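# Move one bottle from the cabinet onto the bench

## Task

Remove a single bottle from the cabinet and set it upright on the bench; the remaining two bottles must stay inside the cabinet.

## Robot and tools

Robot: two six-joint arms, left_arm and right_arm, each on its own carriage on one shared floor track. left_rail carries left_arm and is always the carriage toward +y; right_rail carries right_arm. These names do not match left and right in camera images. Each arm base sits at x = 0, y = its carriage position_m, z = 0.04 m, facing +x. left_arm's fingers can fold: grip with the outer quarter of the pads, near the tips, or narrow parts may slip. Pressing its fingertips into a surface folds them quietly. right_arm's fingers are rigid.

Frame: one scene frame fixed to the table. The table top is z = 0, +z is up, +x is the direction the arms face, +y is toward their left. The track runs along y at x = 0, with y = 0 at its middle. The table edge is at x = 0.17 m. end_effector_position is in metres, at the point between the closed pads. Fingertips extend about 33 mm past it for gaps up to 40 mm, and about 9 mm when fully open. The fingers point along the gripper's +z axis and close along its y axis.

A row is 18 numbers, each in [-1, 1], always covering both arms. First come left_arm's 9 values, then right_arm's 9. Each block is: shoulder pan, shoulder lift, elbow, wrist 1, wrist 2, wrist 3 offsets, then gripper position, force_limit, speed. Joint values are offsets, not poses. They are measured from the Joint targets at the start of the call, not from the previous row. Scale: 1.0 equals 1.481 rad for shoulder pan and shoulder lift, and 2.222 rad for elbow and the three wrists. All zeros keeps an arm where its targets stand. Gripper position is absolute: +1 is fully open (140 mm), about -0.8 brings the pads together, and -1 closes until blocked. force_limit runs from about 14 N per pad at -1 to 58 N at +1. speed runs from about 30 mm/s at -1 to 250 mm/s at +1; faster closes grip harder. Both start at +1. To leave a gripper unchanged, repeat its last three numbers, because 0 is a real command.

execute_actions: actions is a list holding one action, or empty to just observe and get images. An action may hold rows (1 to 15), each applied for one 1/30 s step. steps is 1 to 450, default 15. After the rows end, arms keep heading to the last row's target. An action may also hold until, with conditions on left_rail or right_rail fields such as position_status, or {"all": {"status": "ended"}} or {"any": ...}. Numeric conditions need a comparison like [">=", 0.5]. Rail commands go under left_rail or right_rail. position_m is an absolute y in metres: left_rail -0.8 to 1.5, right_rail -1.5 to 0.8. speed_m_s is 0.01 to 1, and acceleration_factor is 0.1 to 1. {"stop": true} brakes a carriage. To drive, send position_m, then wait with until position_status != moving. Let the carriage arrive before reaching for anything. Carriages must stay about 0.78 m apart. cameras selects images: ["all"], [], or names among cam_high, cam_low, cam_front, cam_side, cam_left_wrist, cam_right_wrist.

move: target is one 18-number row, or a list of up to 15 rows. Every row is offsets from the same starting Joint targets. speed is the top joint speed in rad/s, 0.01 to 3.14, default 0.5. blend, in rad, rounds corners between targets; 0 means a stop at each one. stop_force, in N from 4 to 120, ends an arm's path on contact. Use a slow speed with it, and omit it when lifting away from a contact. zero (default true) re-zeros the force before the move. blocking=false returns early, and then wait or stop must follow before new rows. The result adds a move: line reading done, off_target, moving, held or fault.

wait: seconds 0 to 10, holding the current commands. stop: brakes a running move; the fingers keep moving. zoom_image: camera plus region [x0, y0, x1, y1] in pixels, at most 504 by 504, on the latest image. zero_wrist_force: arm is left_arm or right_arm. finished_scene: scene number 1 or 2. Call it only once the bottle stands on the bench by itself.

Results: Joint positions and Joint targets give, per arm, the rail in m followed by the six joints in rad. Joint velocities use the same order. Also reported are end-effector pose (quaternion wxyz) and velocities, and Wrist force and torque in the gripper's own axes. Joint torques have positive values toward larger joint angles. Motor temperatures are also shown. object_status codes: 0 moving, 1 blocked while opening, 2 blocked while closing (the grip you want), 3 reached the commanded position or pads met. position_measured is in counts: 3 is open, 75 is about 100 mm, 139 is 60 mm, 200 is 20 mm, 230 is closed. Rail position_status codes: moving, done, contact_stop, time_out, stopped, stopped_with_arm, stopped_for_other_arm, stopped_for_other_carriage. position_answer is taken or not_taken. "joint command not followed" means the clearance check held some steps back. "joint sent to its limit" means a joint was capped at its range end.

Avoid: knocking bottles over or letting anything drop off the table, including onto the track or the metal strip. Avoid fast impacts, and targets pushed beyond a firm contact. Net force near 150 N causes a 10 s force fault. Joint torque limits are 300 N m for the shoulders, 136 N m for the elbow and 49.1 N m for the wrists. Never let the arms, or a gripper on the other arm's fingers, press each other. Long stretched poses or held loads heat motors; a brake stop comes at 85 °C. Keep the two spare bottles in the cabinet. Large motions may need several calls, since joint speeds are capped at about 2.09 to 3.14 rad/s.

Each tool is called after "Emit:" as name(argument=value, ...) on one line, values as JSON.

## Session

Emit:
execute_actions(actions=[])

Scene clock: 0.00 s.
left_arm: end_effector_position=(+0.3563, +1.1258, +0.5790) position_measured=3 object_status=3 end_effector_quat_wxyz=(+0.000, +0.000, +1.000, +0.000) | right_arm: end_effector_position=(+0.3563, -1.0353, +0.5790) position_measured=3 object_status=3 end_effector_quat_wxyz=(+0.000, +0.000, +1.000, +0.000)
Joint positions: left_arm=[1.047 -0.281 -2.157 1.821 -1.235 -1.571 -0.28] | right_arm=[-1.114 -0.28 -2.157 1.821 -1.235 -1.571 -0.28]
Joint velocities: within noise
Joint torques (N m): no reading
Motor temperatures (°C): left_arm=[32 39 36 36 37 42] | right_arm=[42 34 35 40 37 37]
Wrist force (N): no reading
Wrist torque (N m): no reading
Wrist force, peak (N): no reading
Joint targets: left_arm=[1.047 -0.281 -2.157 1.821 -1.235 -1.571 -0.280] | right_arm=[-1.114 -0.280 -2.157 1.821 -1.235 -1.571 -0.280]
Tool commands: left_gripper/position=+1.0 left_gripper/force_limit=+1.0 left_gripper/speed=+1.0 right_gripper/position=+1.0 right_gripper/force_limit=+1.0 right_gripper/speed=+1.0
left_rail: position_m=1.047 position_status=done
right_rail: position_m=-1.114 position_status=done

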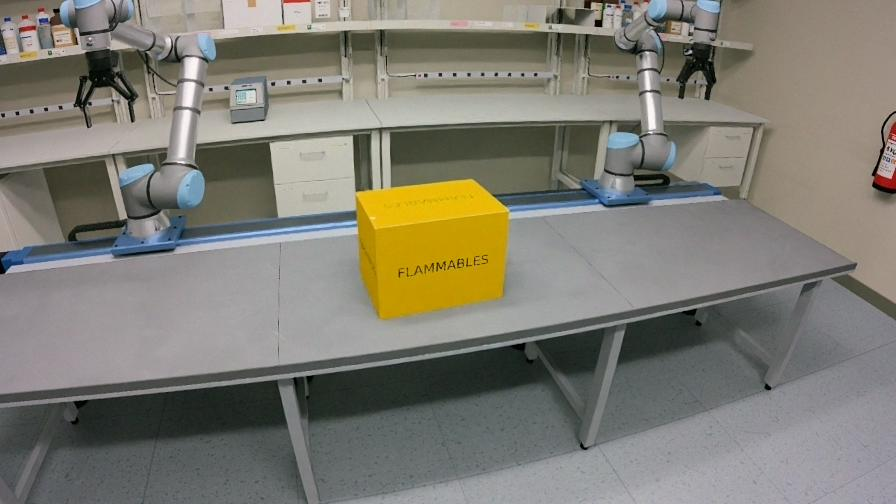

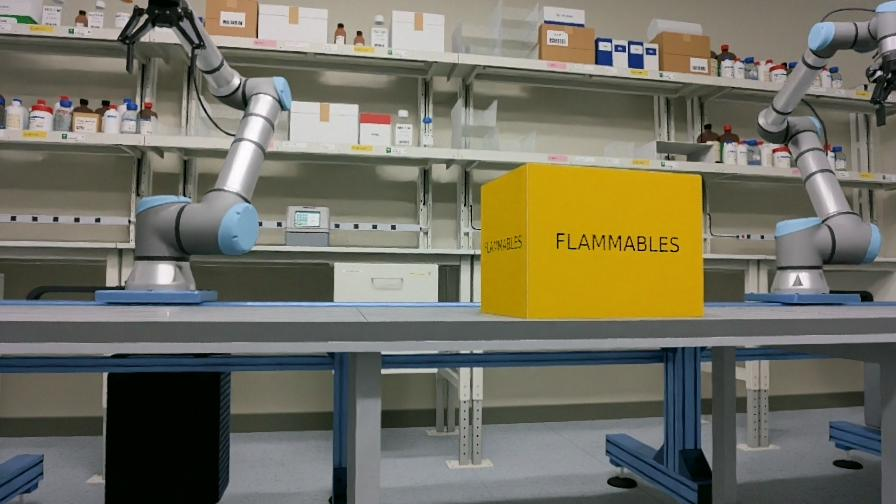

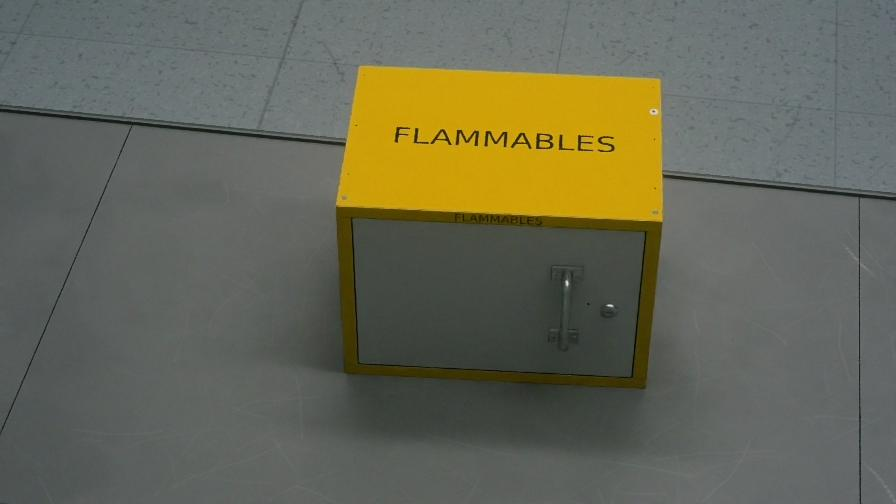

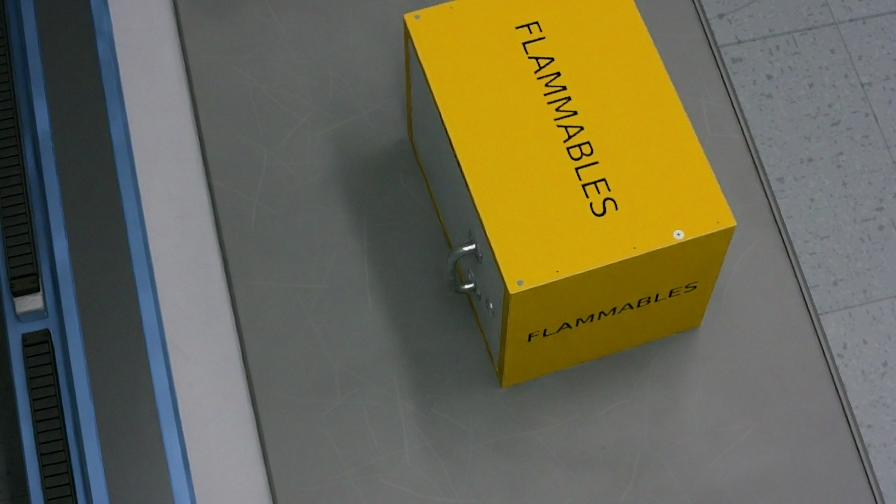

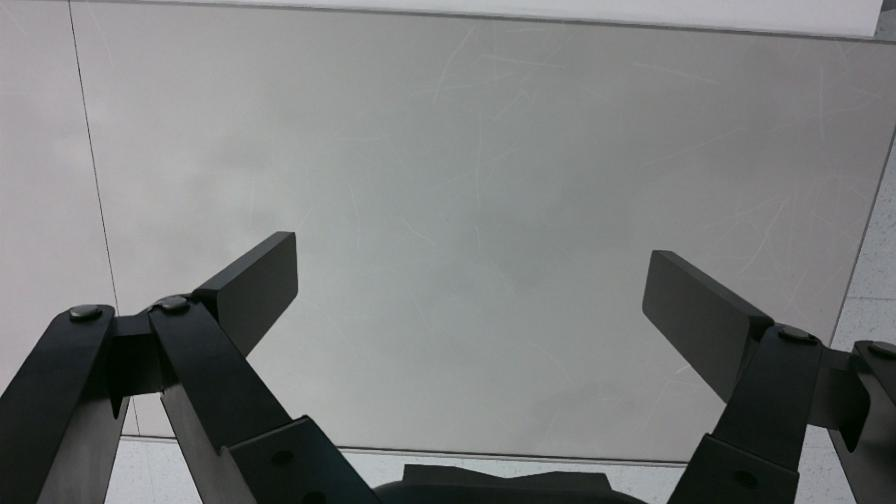

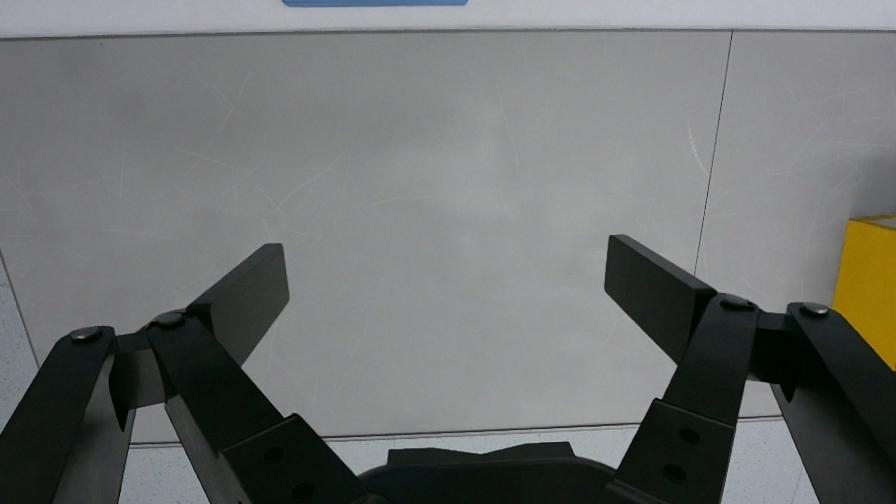

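Emit:
zoom_image(camera="cam_front", region=[520, 200, 680, 400])

Emit:
zoom_image(camera="cam_side", region=[400, 200, 560, 400])

Scaled by 2.520 from the camera's 896x504 image, which has a finer 1280x720 frame.

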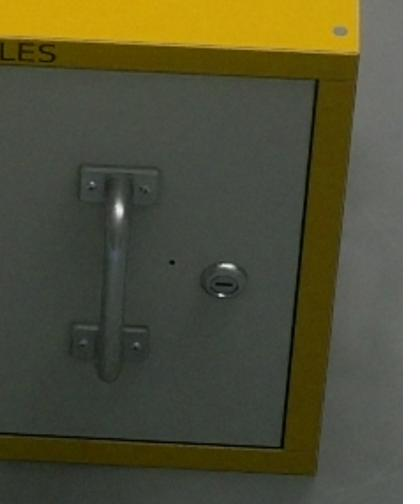

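Scaled by 2.520 from the camera's 896x504 image, which has a finer 1280x720 frame.

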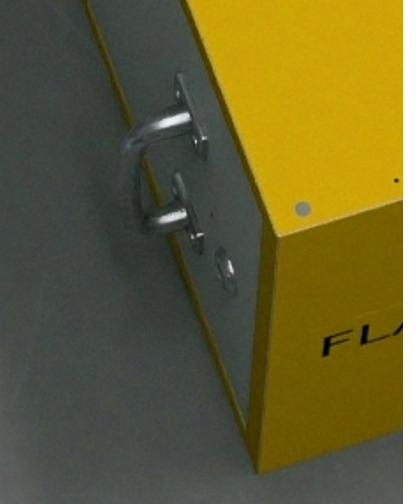

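Emit:
move(target=[[0,0,0,0,0,0,1,1,1,0.2566,0.3086,-0.0095,-0.1958,0.7070,0.0585,1,1,1],[0,0,0,0,0,0,1,1,1,0.3916,0.5111,0.0356,0.3308,0.99,0.126,1,1,1]], speed=1.0, blend=[0.2,0])

Emit:
move(target=[[0,0,0,0,0,0,1,1,1,0.3376,0.0675,0.0225,-0.0675,0.707,0,-0.1,1,0],[0,0,0,0,0,0,1,1,1,0.6833,0.2275,0.0595,-0.2111,0.9748,0,-0.1,1,0]], speed=1.0, blend=[0.2,0], cameras=["cam_high","cam_side","cam_right_wrist"])

Scene clock: 9.07 s.
left_arm: end_effector_position=(+0.3563, +1.1258, +0.5790) position_measured=3 object_status=3 end_effector_quat_wxyz=(+0.000, +0.000, +1.000, +0.000) | right_arm: end_effector_position=(+0.6376, -0.4465, +0.4305) position_measured=3 object_status=3 end_effector_quat_wxyz=(-0.411, +0.575, +0.411, +0.575)
Joint positions: left_arm=[1.047 -0.281 -2.157 1.821 -1.235 -1.571 -0.28] | right_arm=[-1.114 0.3 -1.4 1.9 -0.5 0.629 -0.001]
Joint torques (N m): left_arm=[-1.16 4.92 -47.11 -4.19 0.32 0.15] | right_arm=[6.97 -39.82 -34.41 0.42 4.07 3.41]
Wrist force (N): left_arm=[-0.1 -0.1 -0.2] | right_arm=[-1.3 0.6 0.5]
Wrist torque (N m): left_arm=[-0.02 0.02 0.00] | right_arm=[0.40 0.27 -0.13]
Wrist force, peak (N): left_arm=[0.1 -0.1 -0.6] | right_arm=[-3.5 -0.1 0.8]
Joint targets: left_arm=[1.047 -0.281 -2.157 1.821 -1.235 -1.571 -0.280] | right_arm=[-1.114 0.300 -1.400 1.900 -0.500 0.629 -0.001]
left_rail: position_m=1.047 position_status=done
right_rail: position_m=-1.114 position_status=done
move: done

Scene clock: 12.00 s.
left_arm: end_effector_position=(+0.3563, +1.1258, +0.5790) position_measured=3 object_status=3 end_effector_quat_wxyz=(+0.000, +0.000, +1.000, +0.000) | right_arm: end_effector_position=(+0.4764, -0.4350, +0.2412) position_measured=141 object_status=3 end_effector_quat_wxyz=(-0.045, +0.706, +0.046, +0.705)
Joint positions: left_arm=[1.047 -0.281 -2.157 1.821 -1.235 -1.571 -0.28] | right_arm=[-1.114 1.085 -1.165 1.997 -0.83 2.527 -0.001]
Joint torques (N m): left_arm=[-3.54 3.53 -46.48 -3.87 0.16 0.14] | right_arm=[-12.95 -72.31 -38.83 0.04 -3.96 3.35]
Wrist force (N): left_arm=[-0.1 0.0 0.0] | right_arm=[-1.5 0.8 0.3]
Wrist torque (N m): left_arm=[-0.01 0.02 0.01] | right_arm=[0.58 0.21 -0.08]
Wrist force, peak (N): left_arm=[0.3 -0.3 -0.4] | right_arm=[-17.3 -2.6 -17.3]
Joint targets: left_arm=[1.047 -0.281 -2.157 1.821 -1.235 -1.571 -0.280] | right_arm=[-1.114 1.085 -1.165 1.997 -0.830 2.527 -0.001]
left_rail: position_m=1.047 position_status=done
right_rail: position_m=-1.114 position_status=done
move: held (right_arm; a check stopped the path); path passed 1 of 2 targets; limits=held; right_arm: the wrist 2 is farthest, 0.268 rad from its target
joint command not followed: on one or more control steps a check withheld the commanded joint targets of the right arm, and it was not sent them on those steps.
cause: the commanded joint targets, or the way to them, would bring two parts of the arm too close to each other (its gripper and another part of the arm, with joints 5 (wrist 1) to 7 (wrist 3) between them, 20 mm apart when it was first held).
camera_calibration:
cam_right_wrist: T_world_to_cam=[[0.0826709, -0.996535, -0.00918042, -0.469839], [-0.297182, -0.0158588, -0.954689, 0.370995], [0.951235, 0.0816533, -0.297464, -0.161997], [0, 0, 0, 1]] pos_world=[0.303193, -0.449099, 0.301683]
Images, in order (width x height): cam_high 896x504, cam_side 896x504, cam_right_wrist 896x504.

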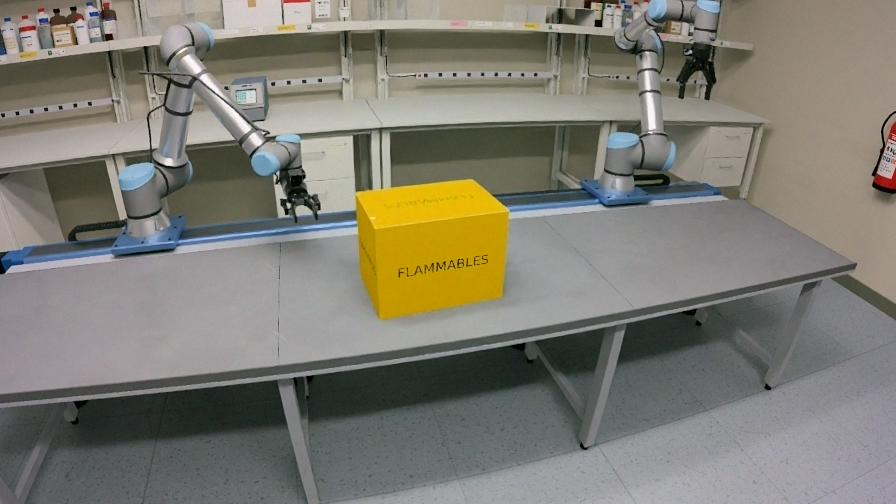

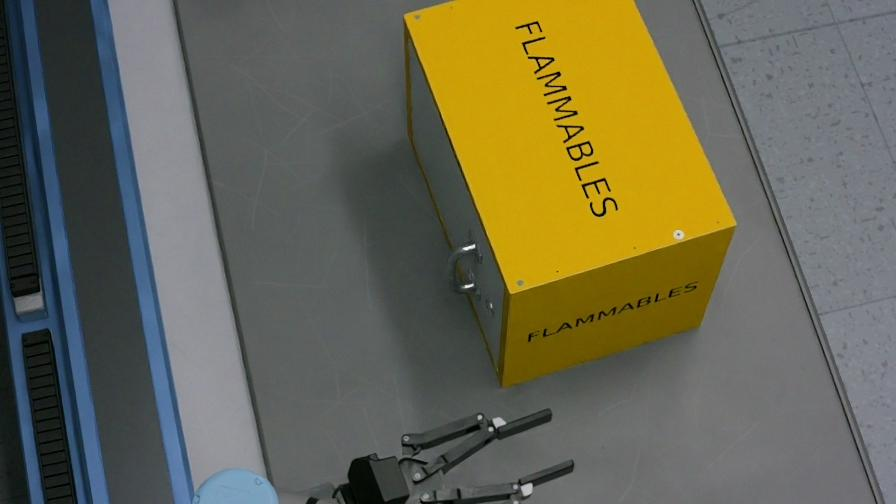

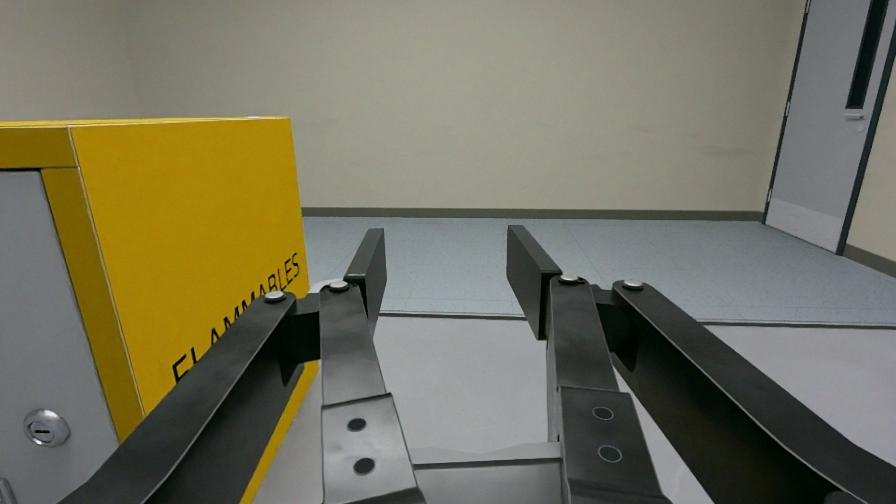

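Emit:
move(target=[0,0,0,0,0,0,1,1,1,-0.7326,-0.2735,-0.8537,-0.0315,-0.5522,0,-0.1,1,0], speed=1.0)

Emit:
move(target=[[0,0,0,0,0,0,1,1,1,-0.8663,0,0,0,-0.4948,0,-0.1,1,0],[0,0,0,0,0,0,1,1,1,-0.8663,-0.3433,-0.9596,-0.5726,-0.4948,0,-0.1,1,0]], speed=1.0, blend=[0.15,0], cameras=["cam_high","cam_side","cam_right_wrist"])

Scene clock: 15.87 s.
left_arm: end_effector_position=(+0.3563, +1.1258, +0.5790) position_measured=3 object_status=3 end_effector_quat_wxyz=(+0.000, +0.000, +1.000, +0.000) | right_arm: end_effector_position=(-0.0939, -0.8486, +1.7168) position_measured=141 object_status=3 end_effector_quat_wxyz=(+0.053, -0.385, +0.124, +0.913)
Joint positions: left_arm=[1.047 -0.281 -2.157 1.821 -1.235 -1.571 -0.28] | right_arm=[-1.114 -0.001 -1.57 0.1 -0.9 1.3 -0.001]
Joint torques (N m): left_arm=[-2.48 2.04 -47.88 -3.84 -0.2 0.28] | right_arm=[-12.81 -15.43 -12.18 -2.67 -3.03 2.92]
Wrist force (N): left_arm=[0.0 0.1 0.0] | right_arm=[1.8 0.1 0.7]
Wrist torque (N m): left_arm=[0.02 0.01 0.01] | right_arm=[0.45 -0.39 0.04]
Wrist force, peak (N): left_arm=[-0.2 -0.6 0.0] | right_arm=[6.5 2.1 5.9]
Joint targets: left_arm=[1.047 -0.281 -2.157 1.821 -1.235 -1.571 -0.280] | right_arm=[-1.114 -0.001 -1.571 0.100 -0.900 1.300 -0.001]
left_rail: position_m=1.047 position_status=done
right_rail: position_m=-1.114 position_status=done
move: done

Scene clock: 20.13 s.
left_arm: end_effector_position=(+0.3563, +1.1258, +0.5790) position_measured=3 object_status=3 end_effector_quat_wxyz=(+0.000, +0.000, +1.000, +0.000) | right_arm: end_effector_position=(+0.3304, -0.4390, +0.1649) position_measured=141 object_status=3 end_effector_quat_wxyz=(-0.030, +0.706, +0.031, +0.706)
Joint positions: left_arm=[1.047 -0.281 -2.157 1.821 -1.235 -1.571 -0.28] | right_arm=[-1.114 -1.284 -2.079 -2.032 -2.172 0.2 -0.001]
Joint torques (N m): left_arm=[0.88 1.27 -48.04 -4.05 0.09 -0.03] | right_arm=[-3.75 53.85 19.14 -1.59 -0.69 2.94]
Wrist force (N): left_arm=[0.2 0.2 -0.5] | right_arm=[-0.8 1.1 0.2]
Wrist torque (N m): left_arm=[0.03 -0.04 0.01] | right_arm=[0.69 0.18 -0.22]
Wrist force, peak (N): left_arm=[0.1 -0.5 -0.4] | right_arm=[-3.4 -7.2 -2.1]
Joint targets: left_arm=[1.047 -0.281 -2.157 1.821 -1.235 -1.571 -0.280] | right_arm=[-1.114 -1.284 -2.079 -2.032 -2.172 0.200 -0.001]
left_rail: position_m=1.047 position_status=done
right_rail: position_m=-1.114 position_status=done
move: done
camera_calibration:
cam_right_wrist: T_world_to_cam=[[0.0407673, -0.999109, -0.0109146, -0.449409], [-0.296866, -0.00168139, -0.954918, 0.260901], [0.954048, 0.0421696, -0.29667, -0.0638804], [0, 0, 0, 1]] pos_world=[0.156719, -0.445876, 0.225282]
Images, in order (width x height): cam_high 896x504, cam_side 896x504, cam_right_wrist 896x504.

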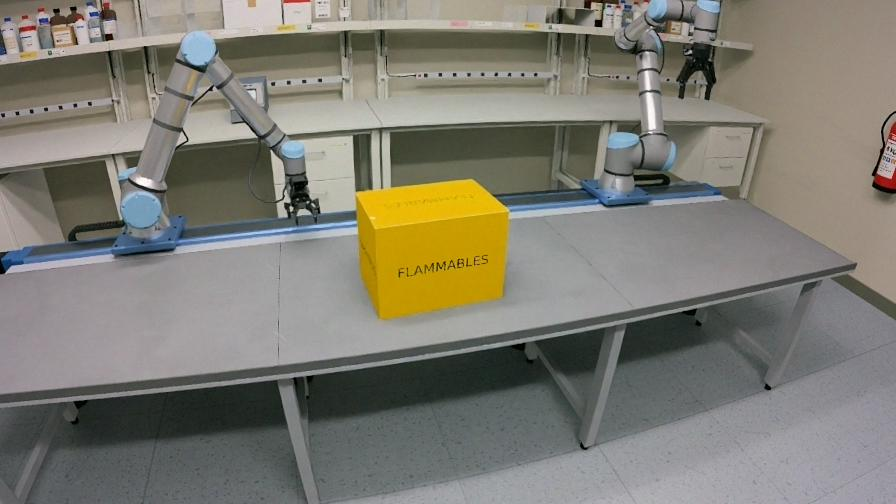

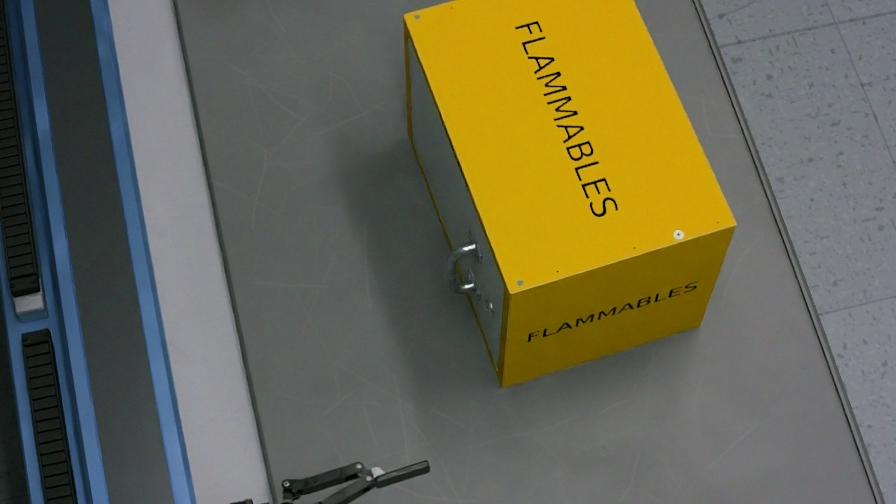

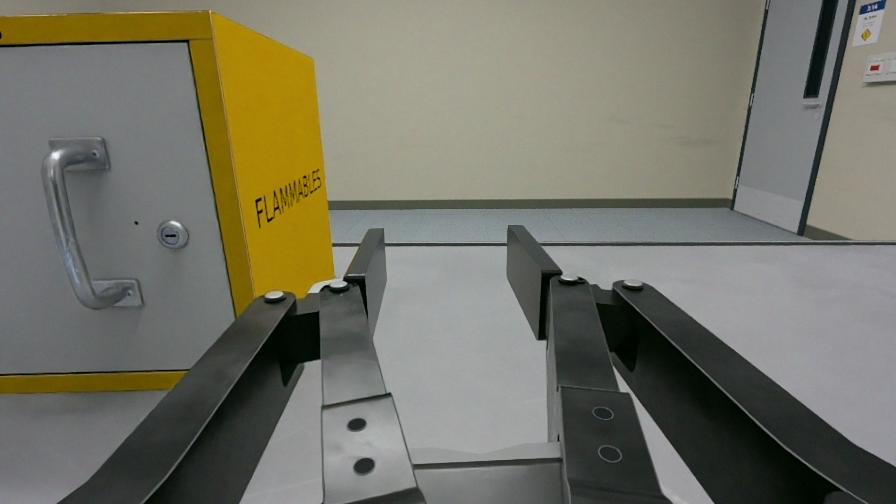

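Emit:
execute_actions(actions=[{"right_rail":{"position_m":-0.85,"speed_m_s":0.3,"acceleration_factor":0.4},"steps":150,"until":{"right_rail":{"position_status":["!=","moving"]}}}], cameras=["cam_front","cam_side","cam_right_wrist"])

Scene clock: 22.07 s.
left_arm: end_effector_position=(+0.3563, +1.1258, +0.5790) position_measured=3 object_status=3 end_effector_quat_wxyz=(+0.000, +0.000, +1.000, +0.000) | right_arm: end_effector_position=(+0.3305, -0.1753, +0.1648) position_measured=141 object_status=3 end_effector_quat_wxyz=(-0.030, +0.706, +0.031, +0.706)
Joint positions: left_arm=[1.047 -0.281 -2.157 1.821 -1.235 -1.571 -0.28] | right_arm=[-0.85 -1.284 -2.079 -2.032 -2.172 0.2 -0.001]
Joint torques (N m): left_arm=[-1.84 3.04 -48.07 -3.92 0.42 0.19] | right_arm=[1.82 61.07 31.14 -0.04 2.57 3.07]
Wrist force (N): left_arm=[0.3 0.0 0.1] | right_arm=[-1.1 1.1 0.4]
Wrist torque (N m): left_arm=[0.00 -0.07 0.01] | right_arm=[0.69 0.24 -0.22]
Wrist force, peak (N): left_arm=[0.4 -0.4 -0.2] | right_arm=[-1.1 2.3 0.1]
Joint targets: left_arm=[1.047 -0.281 -2.157 1.821 -1.235 -1.571 -0.280] | right_arm=[-0.850 -1.284 -2.079 -2.032 -2.172 0.200 -0.001]
Tool commands: left_gripper/position=+1.0 left_gripper/force_limit=+1.0 left_gripper/speed=+1.0 right_gripper/position=-0.1 right_gripper/force_limit=+1.0 right_gripper/speed=+0.0
left_rail: position_m=1.047 position_status=done
right_rail: position_m=-0.850 speed_m_s=0.30 position_status=done
camera_calibration:
cam_right_wrist: T_world_to_cam=[[0.0407278, -0.999116, -0.0103681, -0.185965], [-0.296725, -0.00218576, -0.95496, 0.261144], [0.954094, 0.0419699, -0.296552, -0.0751053], [0, 0, 0, 1]] pos_world=[0.156719, -0.182078, 0.225181]
Images, in order (width x height): cam_front 896x504, cam_side 896x504, cam_right_wrist 896x504.

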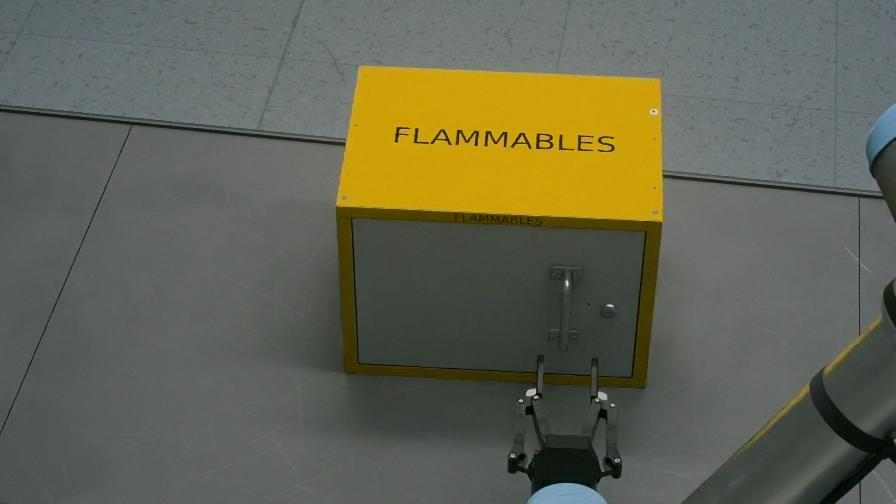

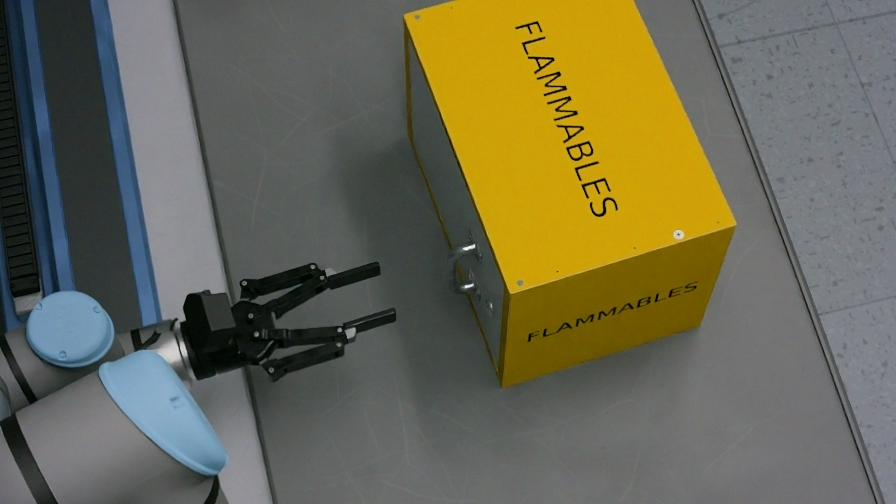

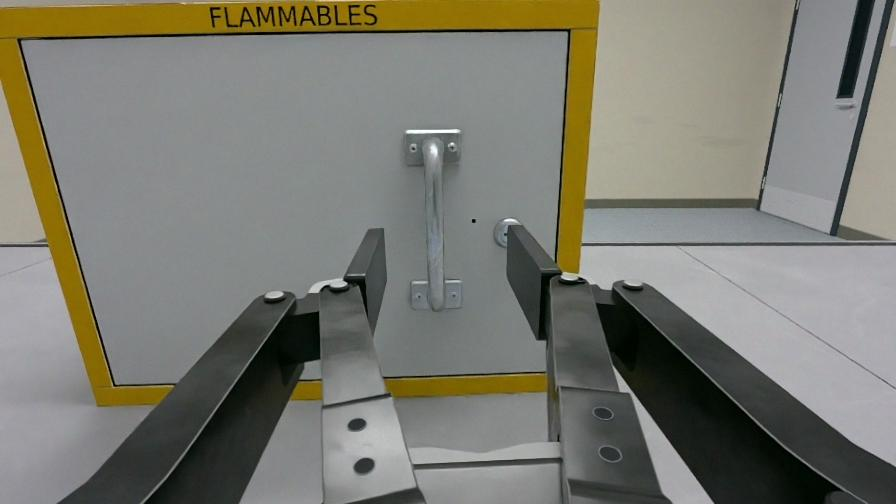

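Emit:
move(target=[0,0,0,0,0,0,1,1,1,-0.1035,-0.0118,0.0155,-0.0077,-0.0692,0,-0.1,1,0], speed=0.1, stop_force=15, cameras=["cam_front","cam_side","cam_right_wrist"])

Scene clock: 25.30 s.
left_arm: end_effector_position=(+0.3563, +1.1258, +0.5790) position_measured=3 object_status=3 end_effector_quat_wxyz=(+0.000, +0.000, +1.000, +0.000) | right_arm: end_effector_position=(+0.4268, -0.1642, +0.1650) position_measured=141 object_status=3 end_effector_quat_wxyz=(-0.030, +0.706, +0.031, +0.706)
Joint positions: left_arm=[1.047 -0.281 -2.157 1.821 -1.235 -1.571 -0.28] | right_arm=[-0.85 -1.437 -2.097 -1.998 -2.189 0.047 -0.001]
Joint torques (N m): left_arm=[-3.3 3.21 -46.63 -4.03 0.05 0.18] | right_arm=[-12.85 57.29 34.15 -1.65 -4.15 2.72]
Wrist force (N): left_arm=[0.4 -0.1 -0.1] | right_arm=[-1.2 0.6 0.6]
Wrist torque (N m): left_arm=[-0.02 -0.08 0.00] | right_arm=[0.53 0.31 -0.24]
Wrist force, peak (N): left_arm=[0.6 -0.2 -0.2] | right_arm=[-1.2 1.5 0.2]
Joint targets: left_arm=[1.047 -0.281 -2.157 1.821 -1.235 -1.571 -0.280] | right_arm=[-0.850 -1.437 -2.097 -1.998 -2.189 0.047 -0.001]
left_rail: position_m=1.047 position_status=done
right_rail: position_m=-0.850 speed_m_s=0.30 position_status=done
move: done
camera_calibration:
cam_right_wrist: T_world_to_cam=[[0.0411715, -0.999099, -0.0103035, -0.179124], [-0.296745, -0.00238021, -0.954954, 0.289933], [0.954069, 0.0423744, -0.296575, -0.167397], [0, 0, 0, 1]] pos_world=[0.253119, -0.171179, 0.225382]
Images, in order (width x height): cam_front 896x504, cam_side 896x504, cam_right_wrist 896x504.

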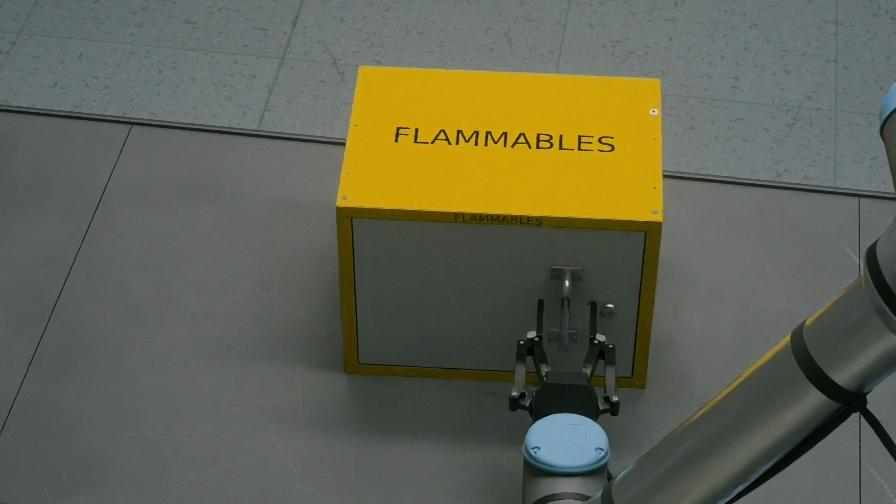

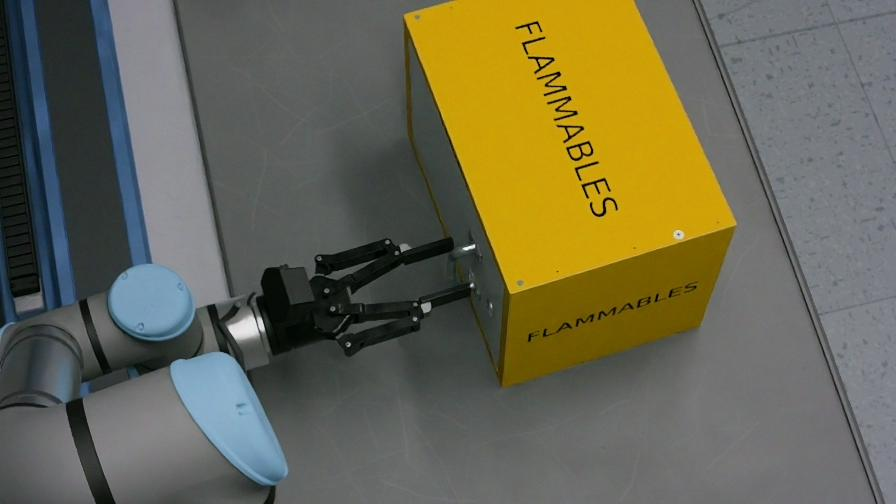

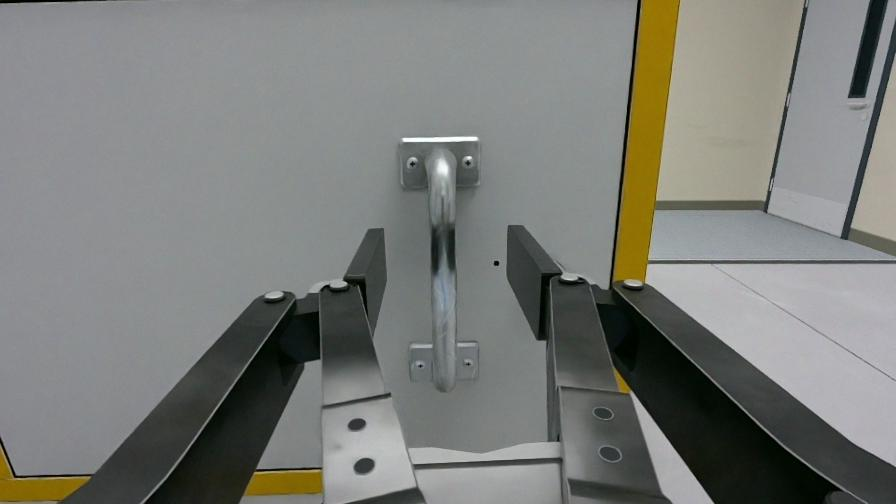

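Emit:
execute_actions(actions=[{"rows":[[0,0,0,0,0,0,1,1,1,0,0,0,0,0,0,-1,-0.2,-1]],"steps":90}], cameras=["cam_side","cam_right_wrist"])

Scene clock: 28.67 s.
left_arm: end_effector_position=(+0.3563, +1.1258, +0.5790) position_measured=3 object_status=3 end_effector_quat_wxyz=(+0.000, +0.000, +1.000, +0.000) | right_arm: end_effector_position=(+0.4268, -0.1642, +0.1650) position_measured=214 object_status=2 end_effector_quat_wxyz=(-0.030, +0.706, +0.031, +0.706)
Joint positions: left_arm=[1.047 -0.281 -2.157 1.821 -1.235 -1.571 -0.28] | right_arm=[-0.85 -1.437 -2.097 -1.998 -2.189 0.047 -0.001]
Joint torques (N m): left_arm=[-0.87 3.87 -47.1 -3.94 0.35 0.29] | right_arm=[-12.97 70.89 7.41 -1 14.21 2.93]
Wrist force (N): left_arm=[0.1 0.0 -0.1] | right_arm=[-4.9 -24.6 2.2]
Wrist torque (N m): left_arm=[-0.01 -0.02 0.00] | right_arm=[1.09 0.25 -0.28]
Wrist force, peak (N): left_arm=[0.3 0.4 -0.2] | right_arm=[-6.5 -25.0 4.4]
Joint targets: left_arm=[1.047 -0.281 -2.157 1.821 -1.235 -1.571 -0.280] | right_arm=[-0.850 -1.437 -2.097 -1.998 -2.189 0.047 -0.001]
left_rail: position_m=1.047 position_status=done
right_rail: position_m=-0.850 speed_m_s=0.30 position_status=done
camera_calibration:
cam_right_wrist: T_world_to_cam=[[0.0411715, -0.999099, -0.0103035, -0.179124], [-0.296745, -0.00238021, -0.954954, 0.289933], [0.954069, 0.0423744, -0.296575, -0.167397], [0, 0, 0, 1]] pos_world=[0.253119, -0.171179, 0.225382]
Images, in order (width x height): cam_side 896x504, cam_right_wrist 896x504.

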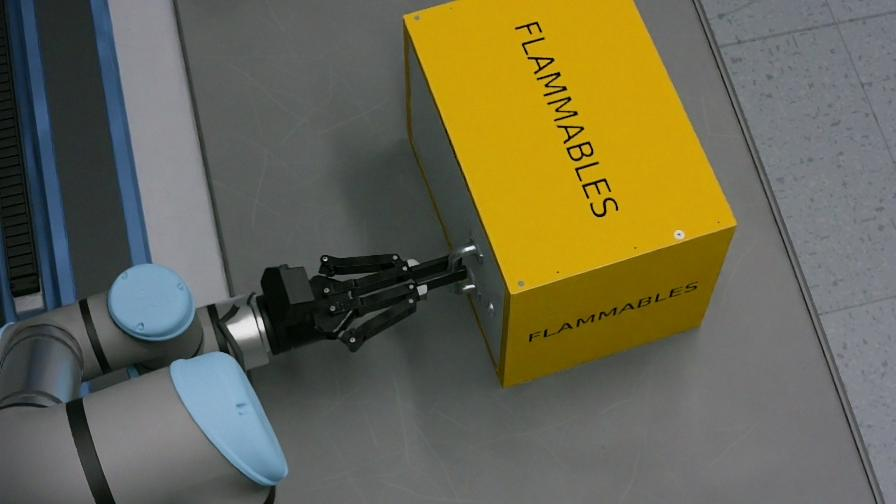

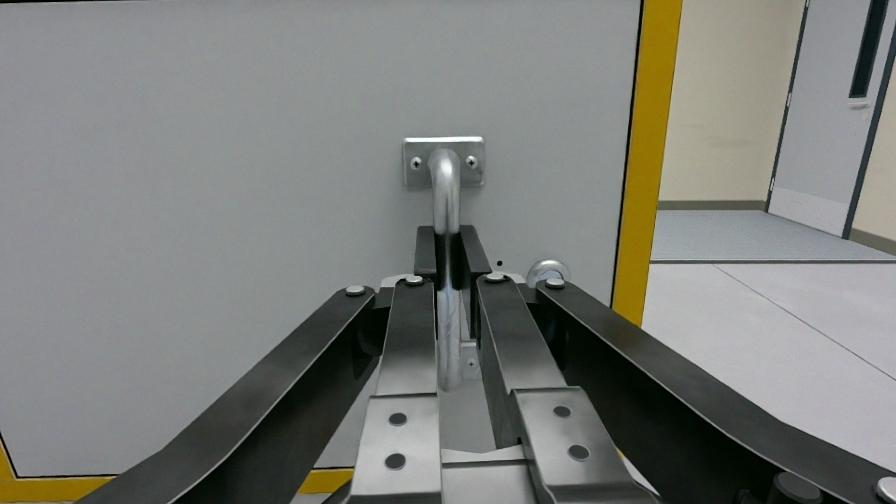

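Emit:
move(target=[0,0,0,0,0,0,1,1,1,0.0423,-0.0269,0.0353,-0.0171,0.0752,0,-1,-0.2,-1], speed=0.1, stop_force=60, cameras=["cam_side","cam_right_wrist"])

Scene clock: 32.63 s.
left_arm: end_effector_position=(+0.3563, +1.1258, +0.5790) position_measured=3 object_status=3 end_effector_quat_wxyz=(+0.000, +0.000, +1.000, +0.000) | right_arm: end_effector_position=(+0.3793, -0.1576, +0.1654) position_measured=214 object_status=2 end_effector_quat_wxyz=(+0.006, +0.707, -0.006, +0.707)
Joint positions: left_arm=[1.047 -0.281 -2.157 1.821 -1.235 -1.571 -0.28] | right_arm=[-0.85 -1.375 -2.136 -1.919 -2.227 0.214 -0.001]
Joint torques (N m): left_arm=[-2.59 1.98 -46.8 -4.03 0.09 0.1] | right_arm=[3.37 66.77 28.31 -4.82 11.05 2.54]
Wrist force (N): left_arm=[0.1 0.2 0.1] | right_arm=[-13.5 -18.5 6.4]
Wrist torque (N m): left_arm=[0.05 -0.03 0.00] | right_arm=[0.93 -0.03 -0.14]
Wrist force, peak (N): left_arm=[0.3 -0.2 -0.4] | right_arm=[-1.6 29.6 -1.6]
Joint targets: left_arm=[1.047 -0.281 -2.157 1.821 -1.235 -1.571 -0.280] | right_arm=[-0.850 -1.375 -2.136 -1.919 -2.227 0.214 -0.001]
left_rail: position_m=1.047 position_status=done
right_rail: position_m=-0.850 speed_m_s=0.30 position_status=done
move: done
camera_calibration:
cam_right_wrist: T_world_to_cam=[[-0.0631495, -0.997945, -0.010849, -0.130643], [-0.295434, 0.0290762, -0.954921, 0.280756], [0.953274, -0.0570976, -0.296663, -0.13753], [0, 0, 0, 1]] pos_world=[0.205799, -0.146391, 0.225882]
Images, in order (width x height): cam_side 896x504, cam_right_wrist 896x504.

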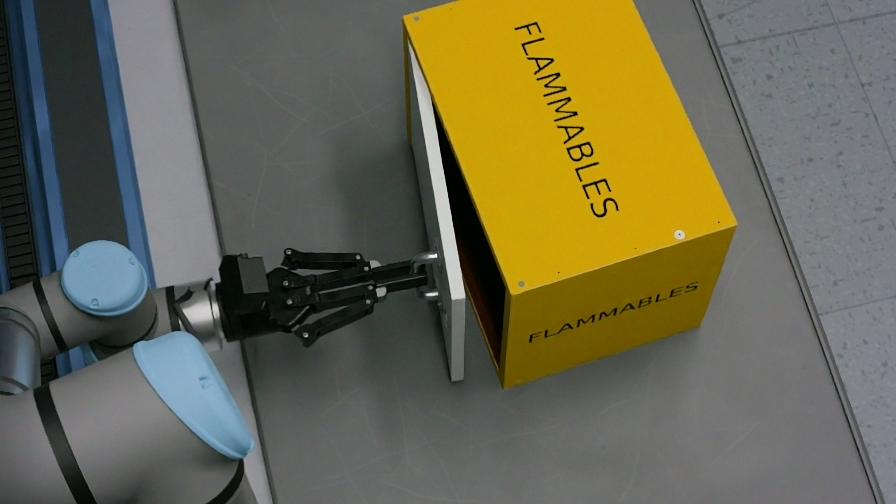

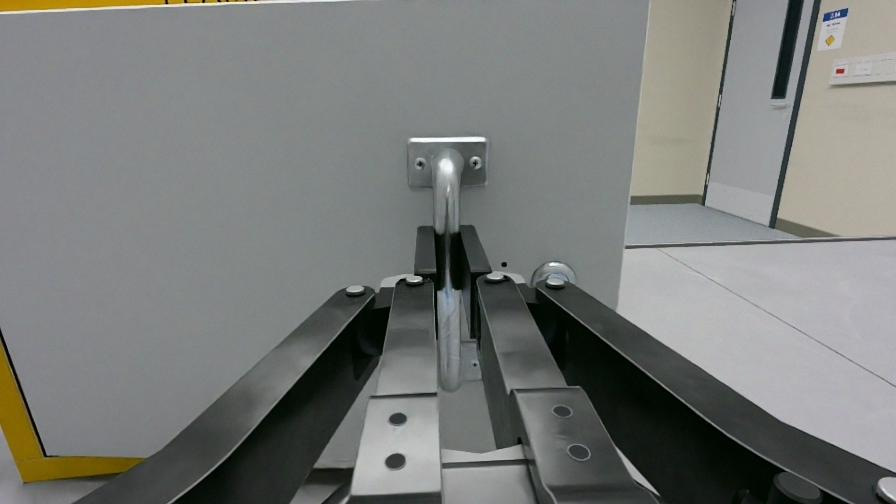

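Emit:
move(target=[[0,0,0,0,0,0,1,1,1,0.0303,-0.0388,0.0494,-0.0241,0.0670,0,-1,-0.2,-1],[0,0,0,0,0,0,1,1,1,0.0509,-0.0951,0.1234,-0.0606,0.1357,0,-1,-0.2,-1],[0,0,0,0,0,0,1,1,1,0.0559,-0.1718,0.2250,-0.1111,0.2018,0,-1,-0.2,-1]], speed=0.2, blend=[0.02,0.02,0], stop_force=70, cameras=["cam_front","cam_side","cam_right_wrist"])

Scene clock: 36.77 s.
left_arm: end_effector_position=(+0.3563, +1.1258, +0.5790) position_measured=3 object_status=3 end_effector_quat_wxyz=(+0.000, +0.000, +1.000, +0.000) | right_arm: end_effector_position=(+0.2364, -0.0676, +0.1647) position_measured=214 object_status=2 end_effector_quat_wxyz=(+0.135, +0.694, -0.134, +0.694)
Joint positions: left_arm=[1.047 -0.281 -2.157 1.821 -1.235 -1.571 -0.28] | right_arm=[-0.85 -1.292 -2.391 -1.419 -2.474 0.662 -0.001]
Joint torques (N m): left_arm=[-2.49 3.46 -46.71 -3.95 0.49 0.38] | right_arm=[16.61 76.77 36.17 -3.04 12.53 2.46]
Wrist force (N): left_arm=[0.1 0.3 -0.1] | right_arm=[6.5 -19.8 14.5]
Wrist torque (N m): left_arm=[0.05 -0.02 0.01] | right_arm=[0.98 0.74 0.34]
Wrist force, peak (N): left_arm=[-0.1 -0.1 -0.6] | right_arm=[14.5 34.9 -5.9]
Joint targets: left_arm=[1.047 -0.281 -2.157 1.821 -1.235 -1.571 -0.280] | right_arm=[-0.850 -1.292 -2.391 -1.419 -2.474 0.662 -0.001]
left_rail: position_m=1.047 position_status=done
right_rail: position_m=-0.850 speed_m_s=0.30 position_status=done
move: done
camera_calibration:
cam_right_wrist: T_world_to_cam=[[-0.415794, -0.909407, -0.00974471, 0.0392575], [-0.265225, 0.1315, -0.955177, 0.235044], [0.869926, -0.394572, -0.295874, 0.000297867], [0, 0, 0, 1]] pos_world=[0.0784034, 0.00491039, 0.224979]
Images, in order (width x height): cam_front 896x504, cam_side 896x504, cam_right_wrist 896x504.

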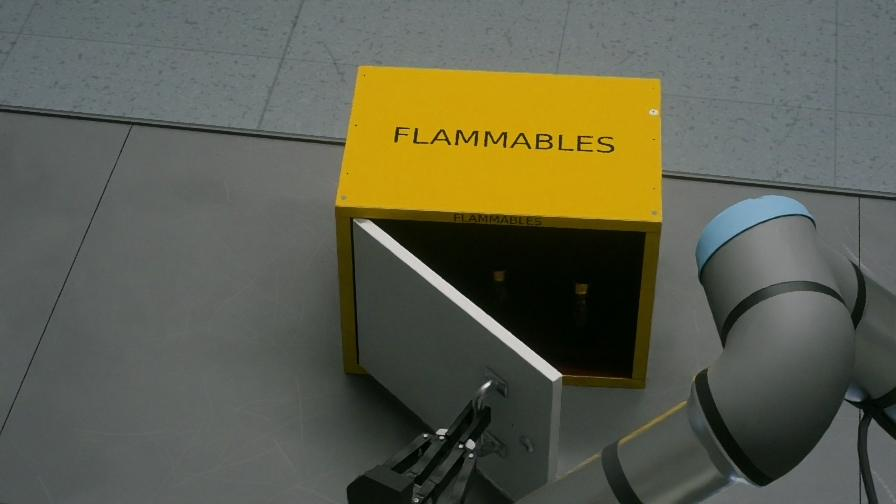

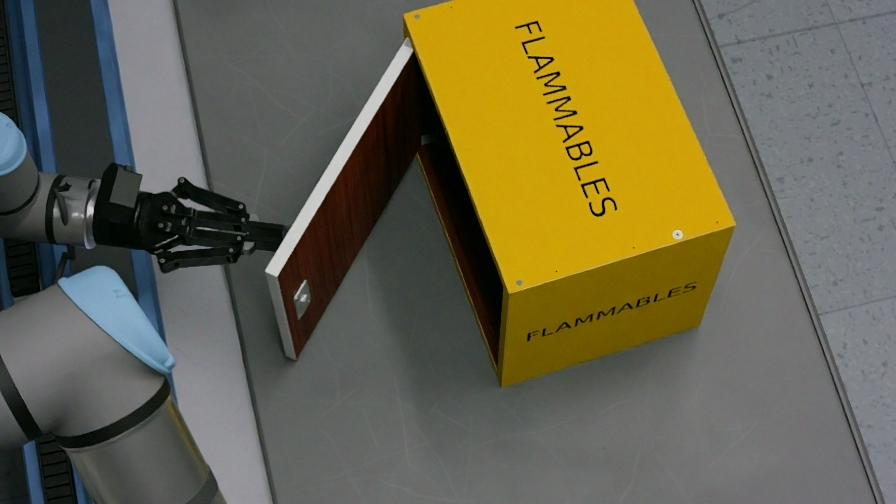

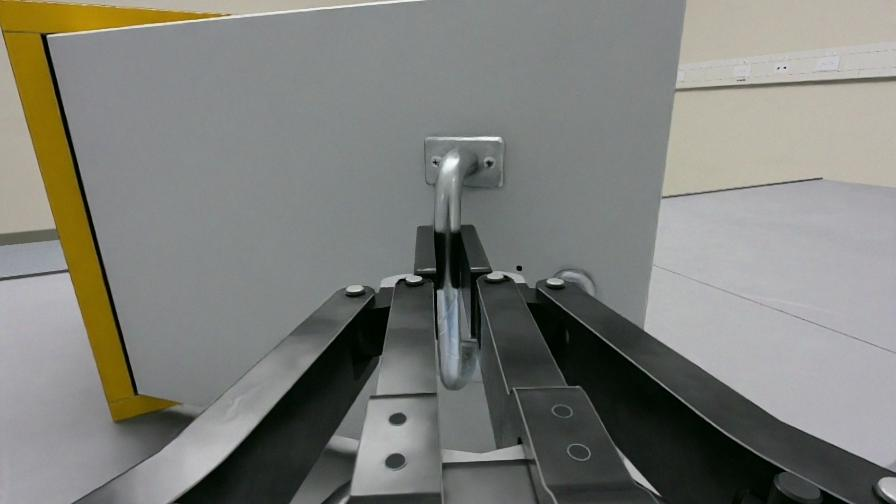

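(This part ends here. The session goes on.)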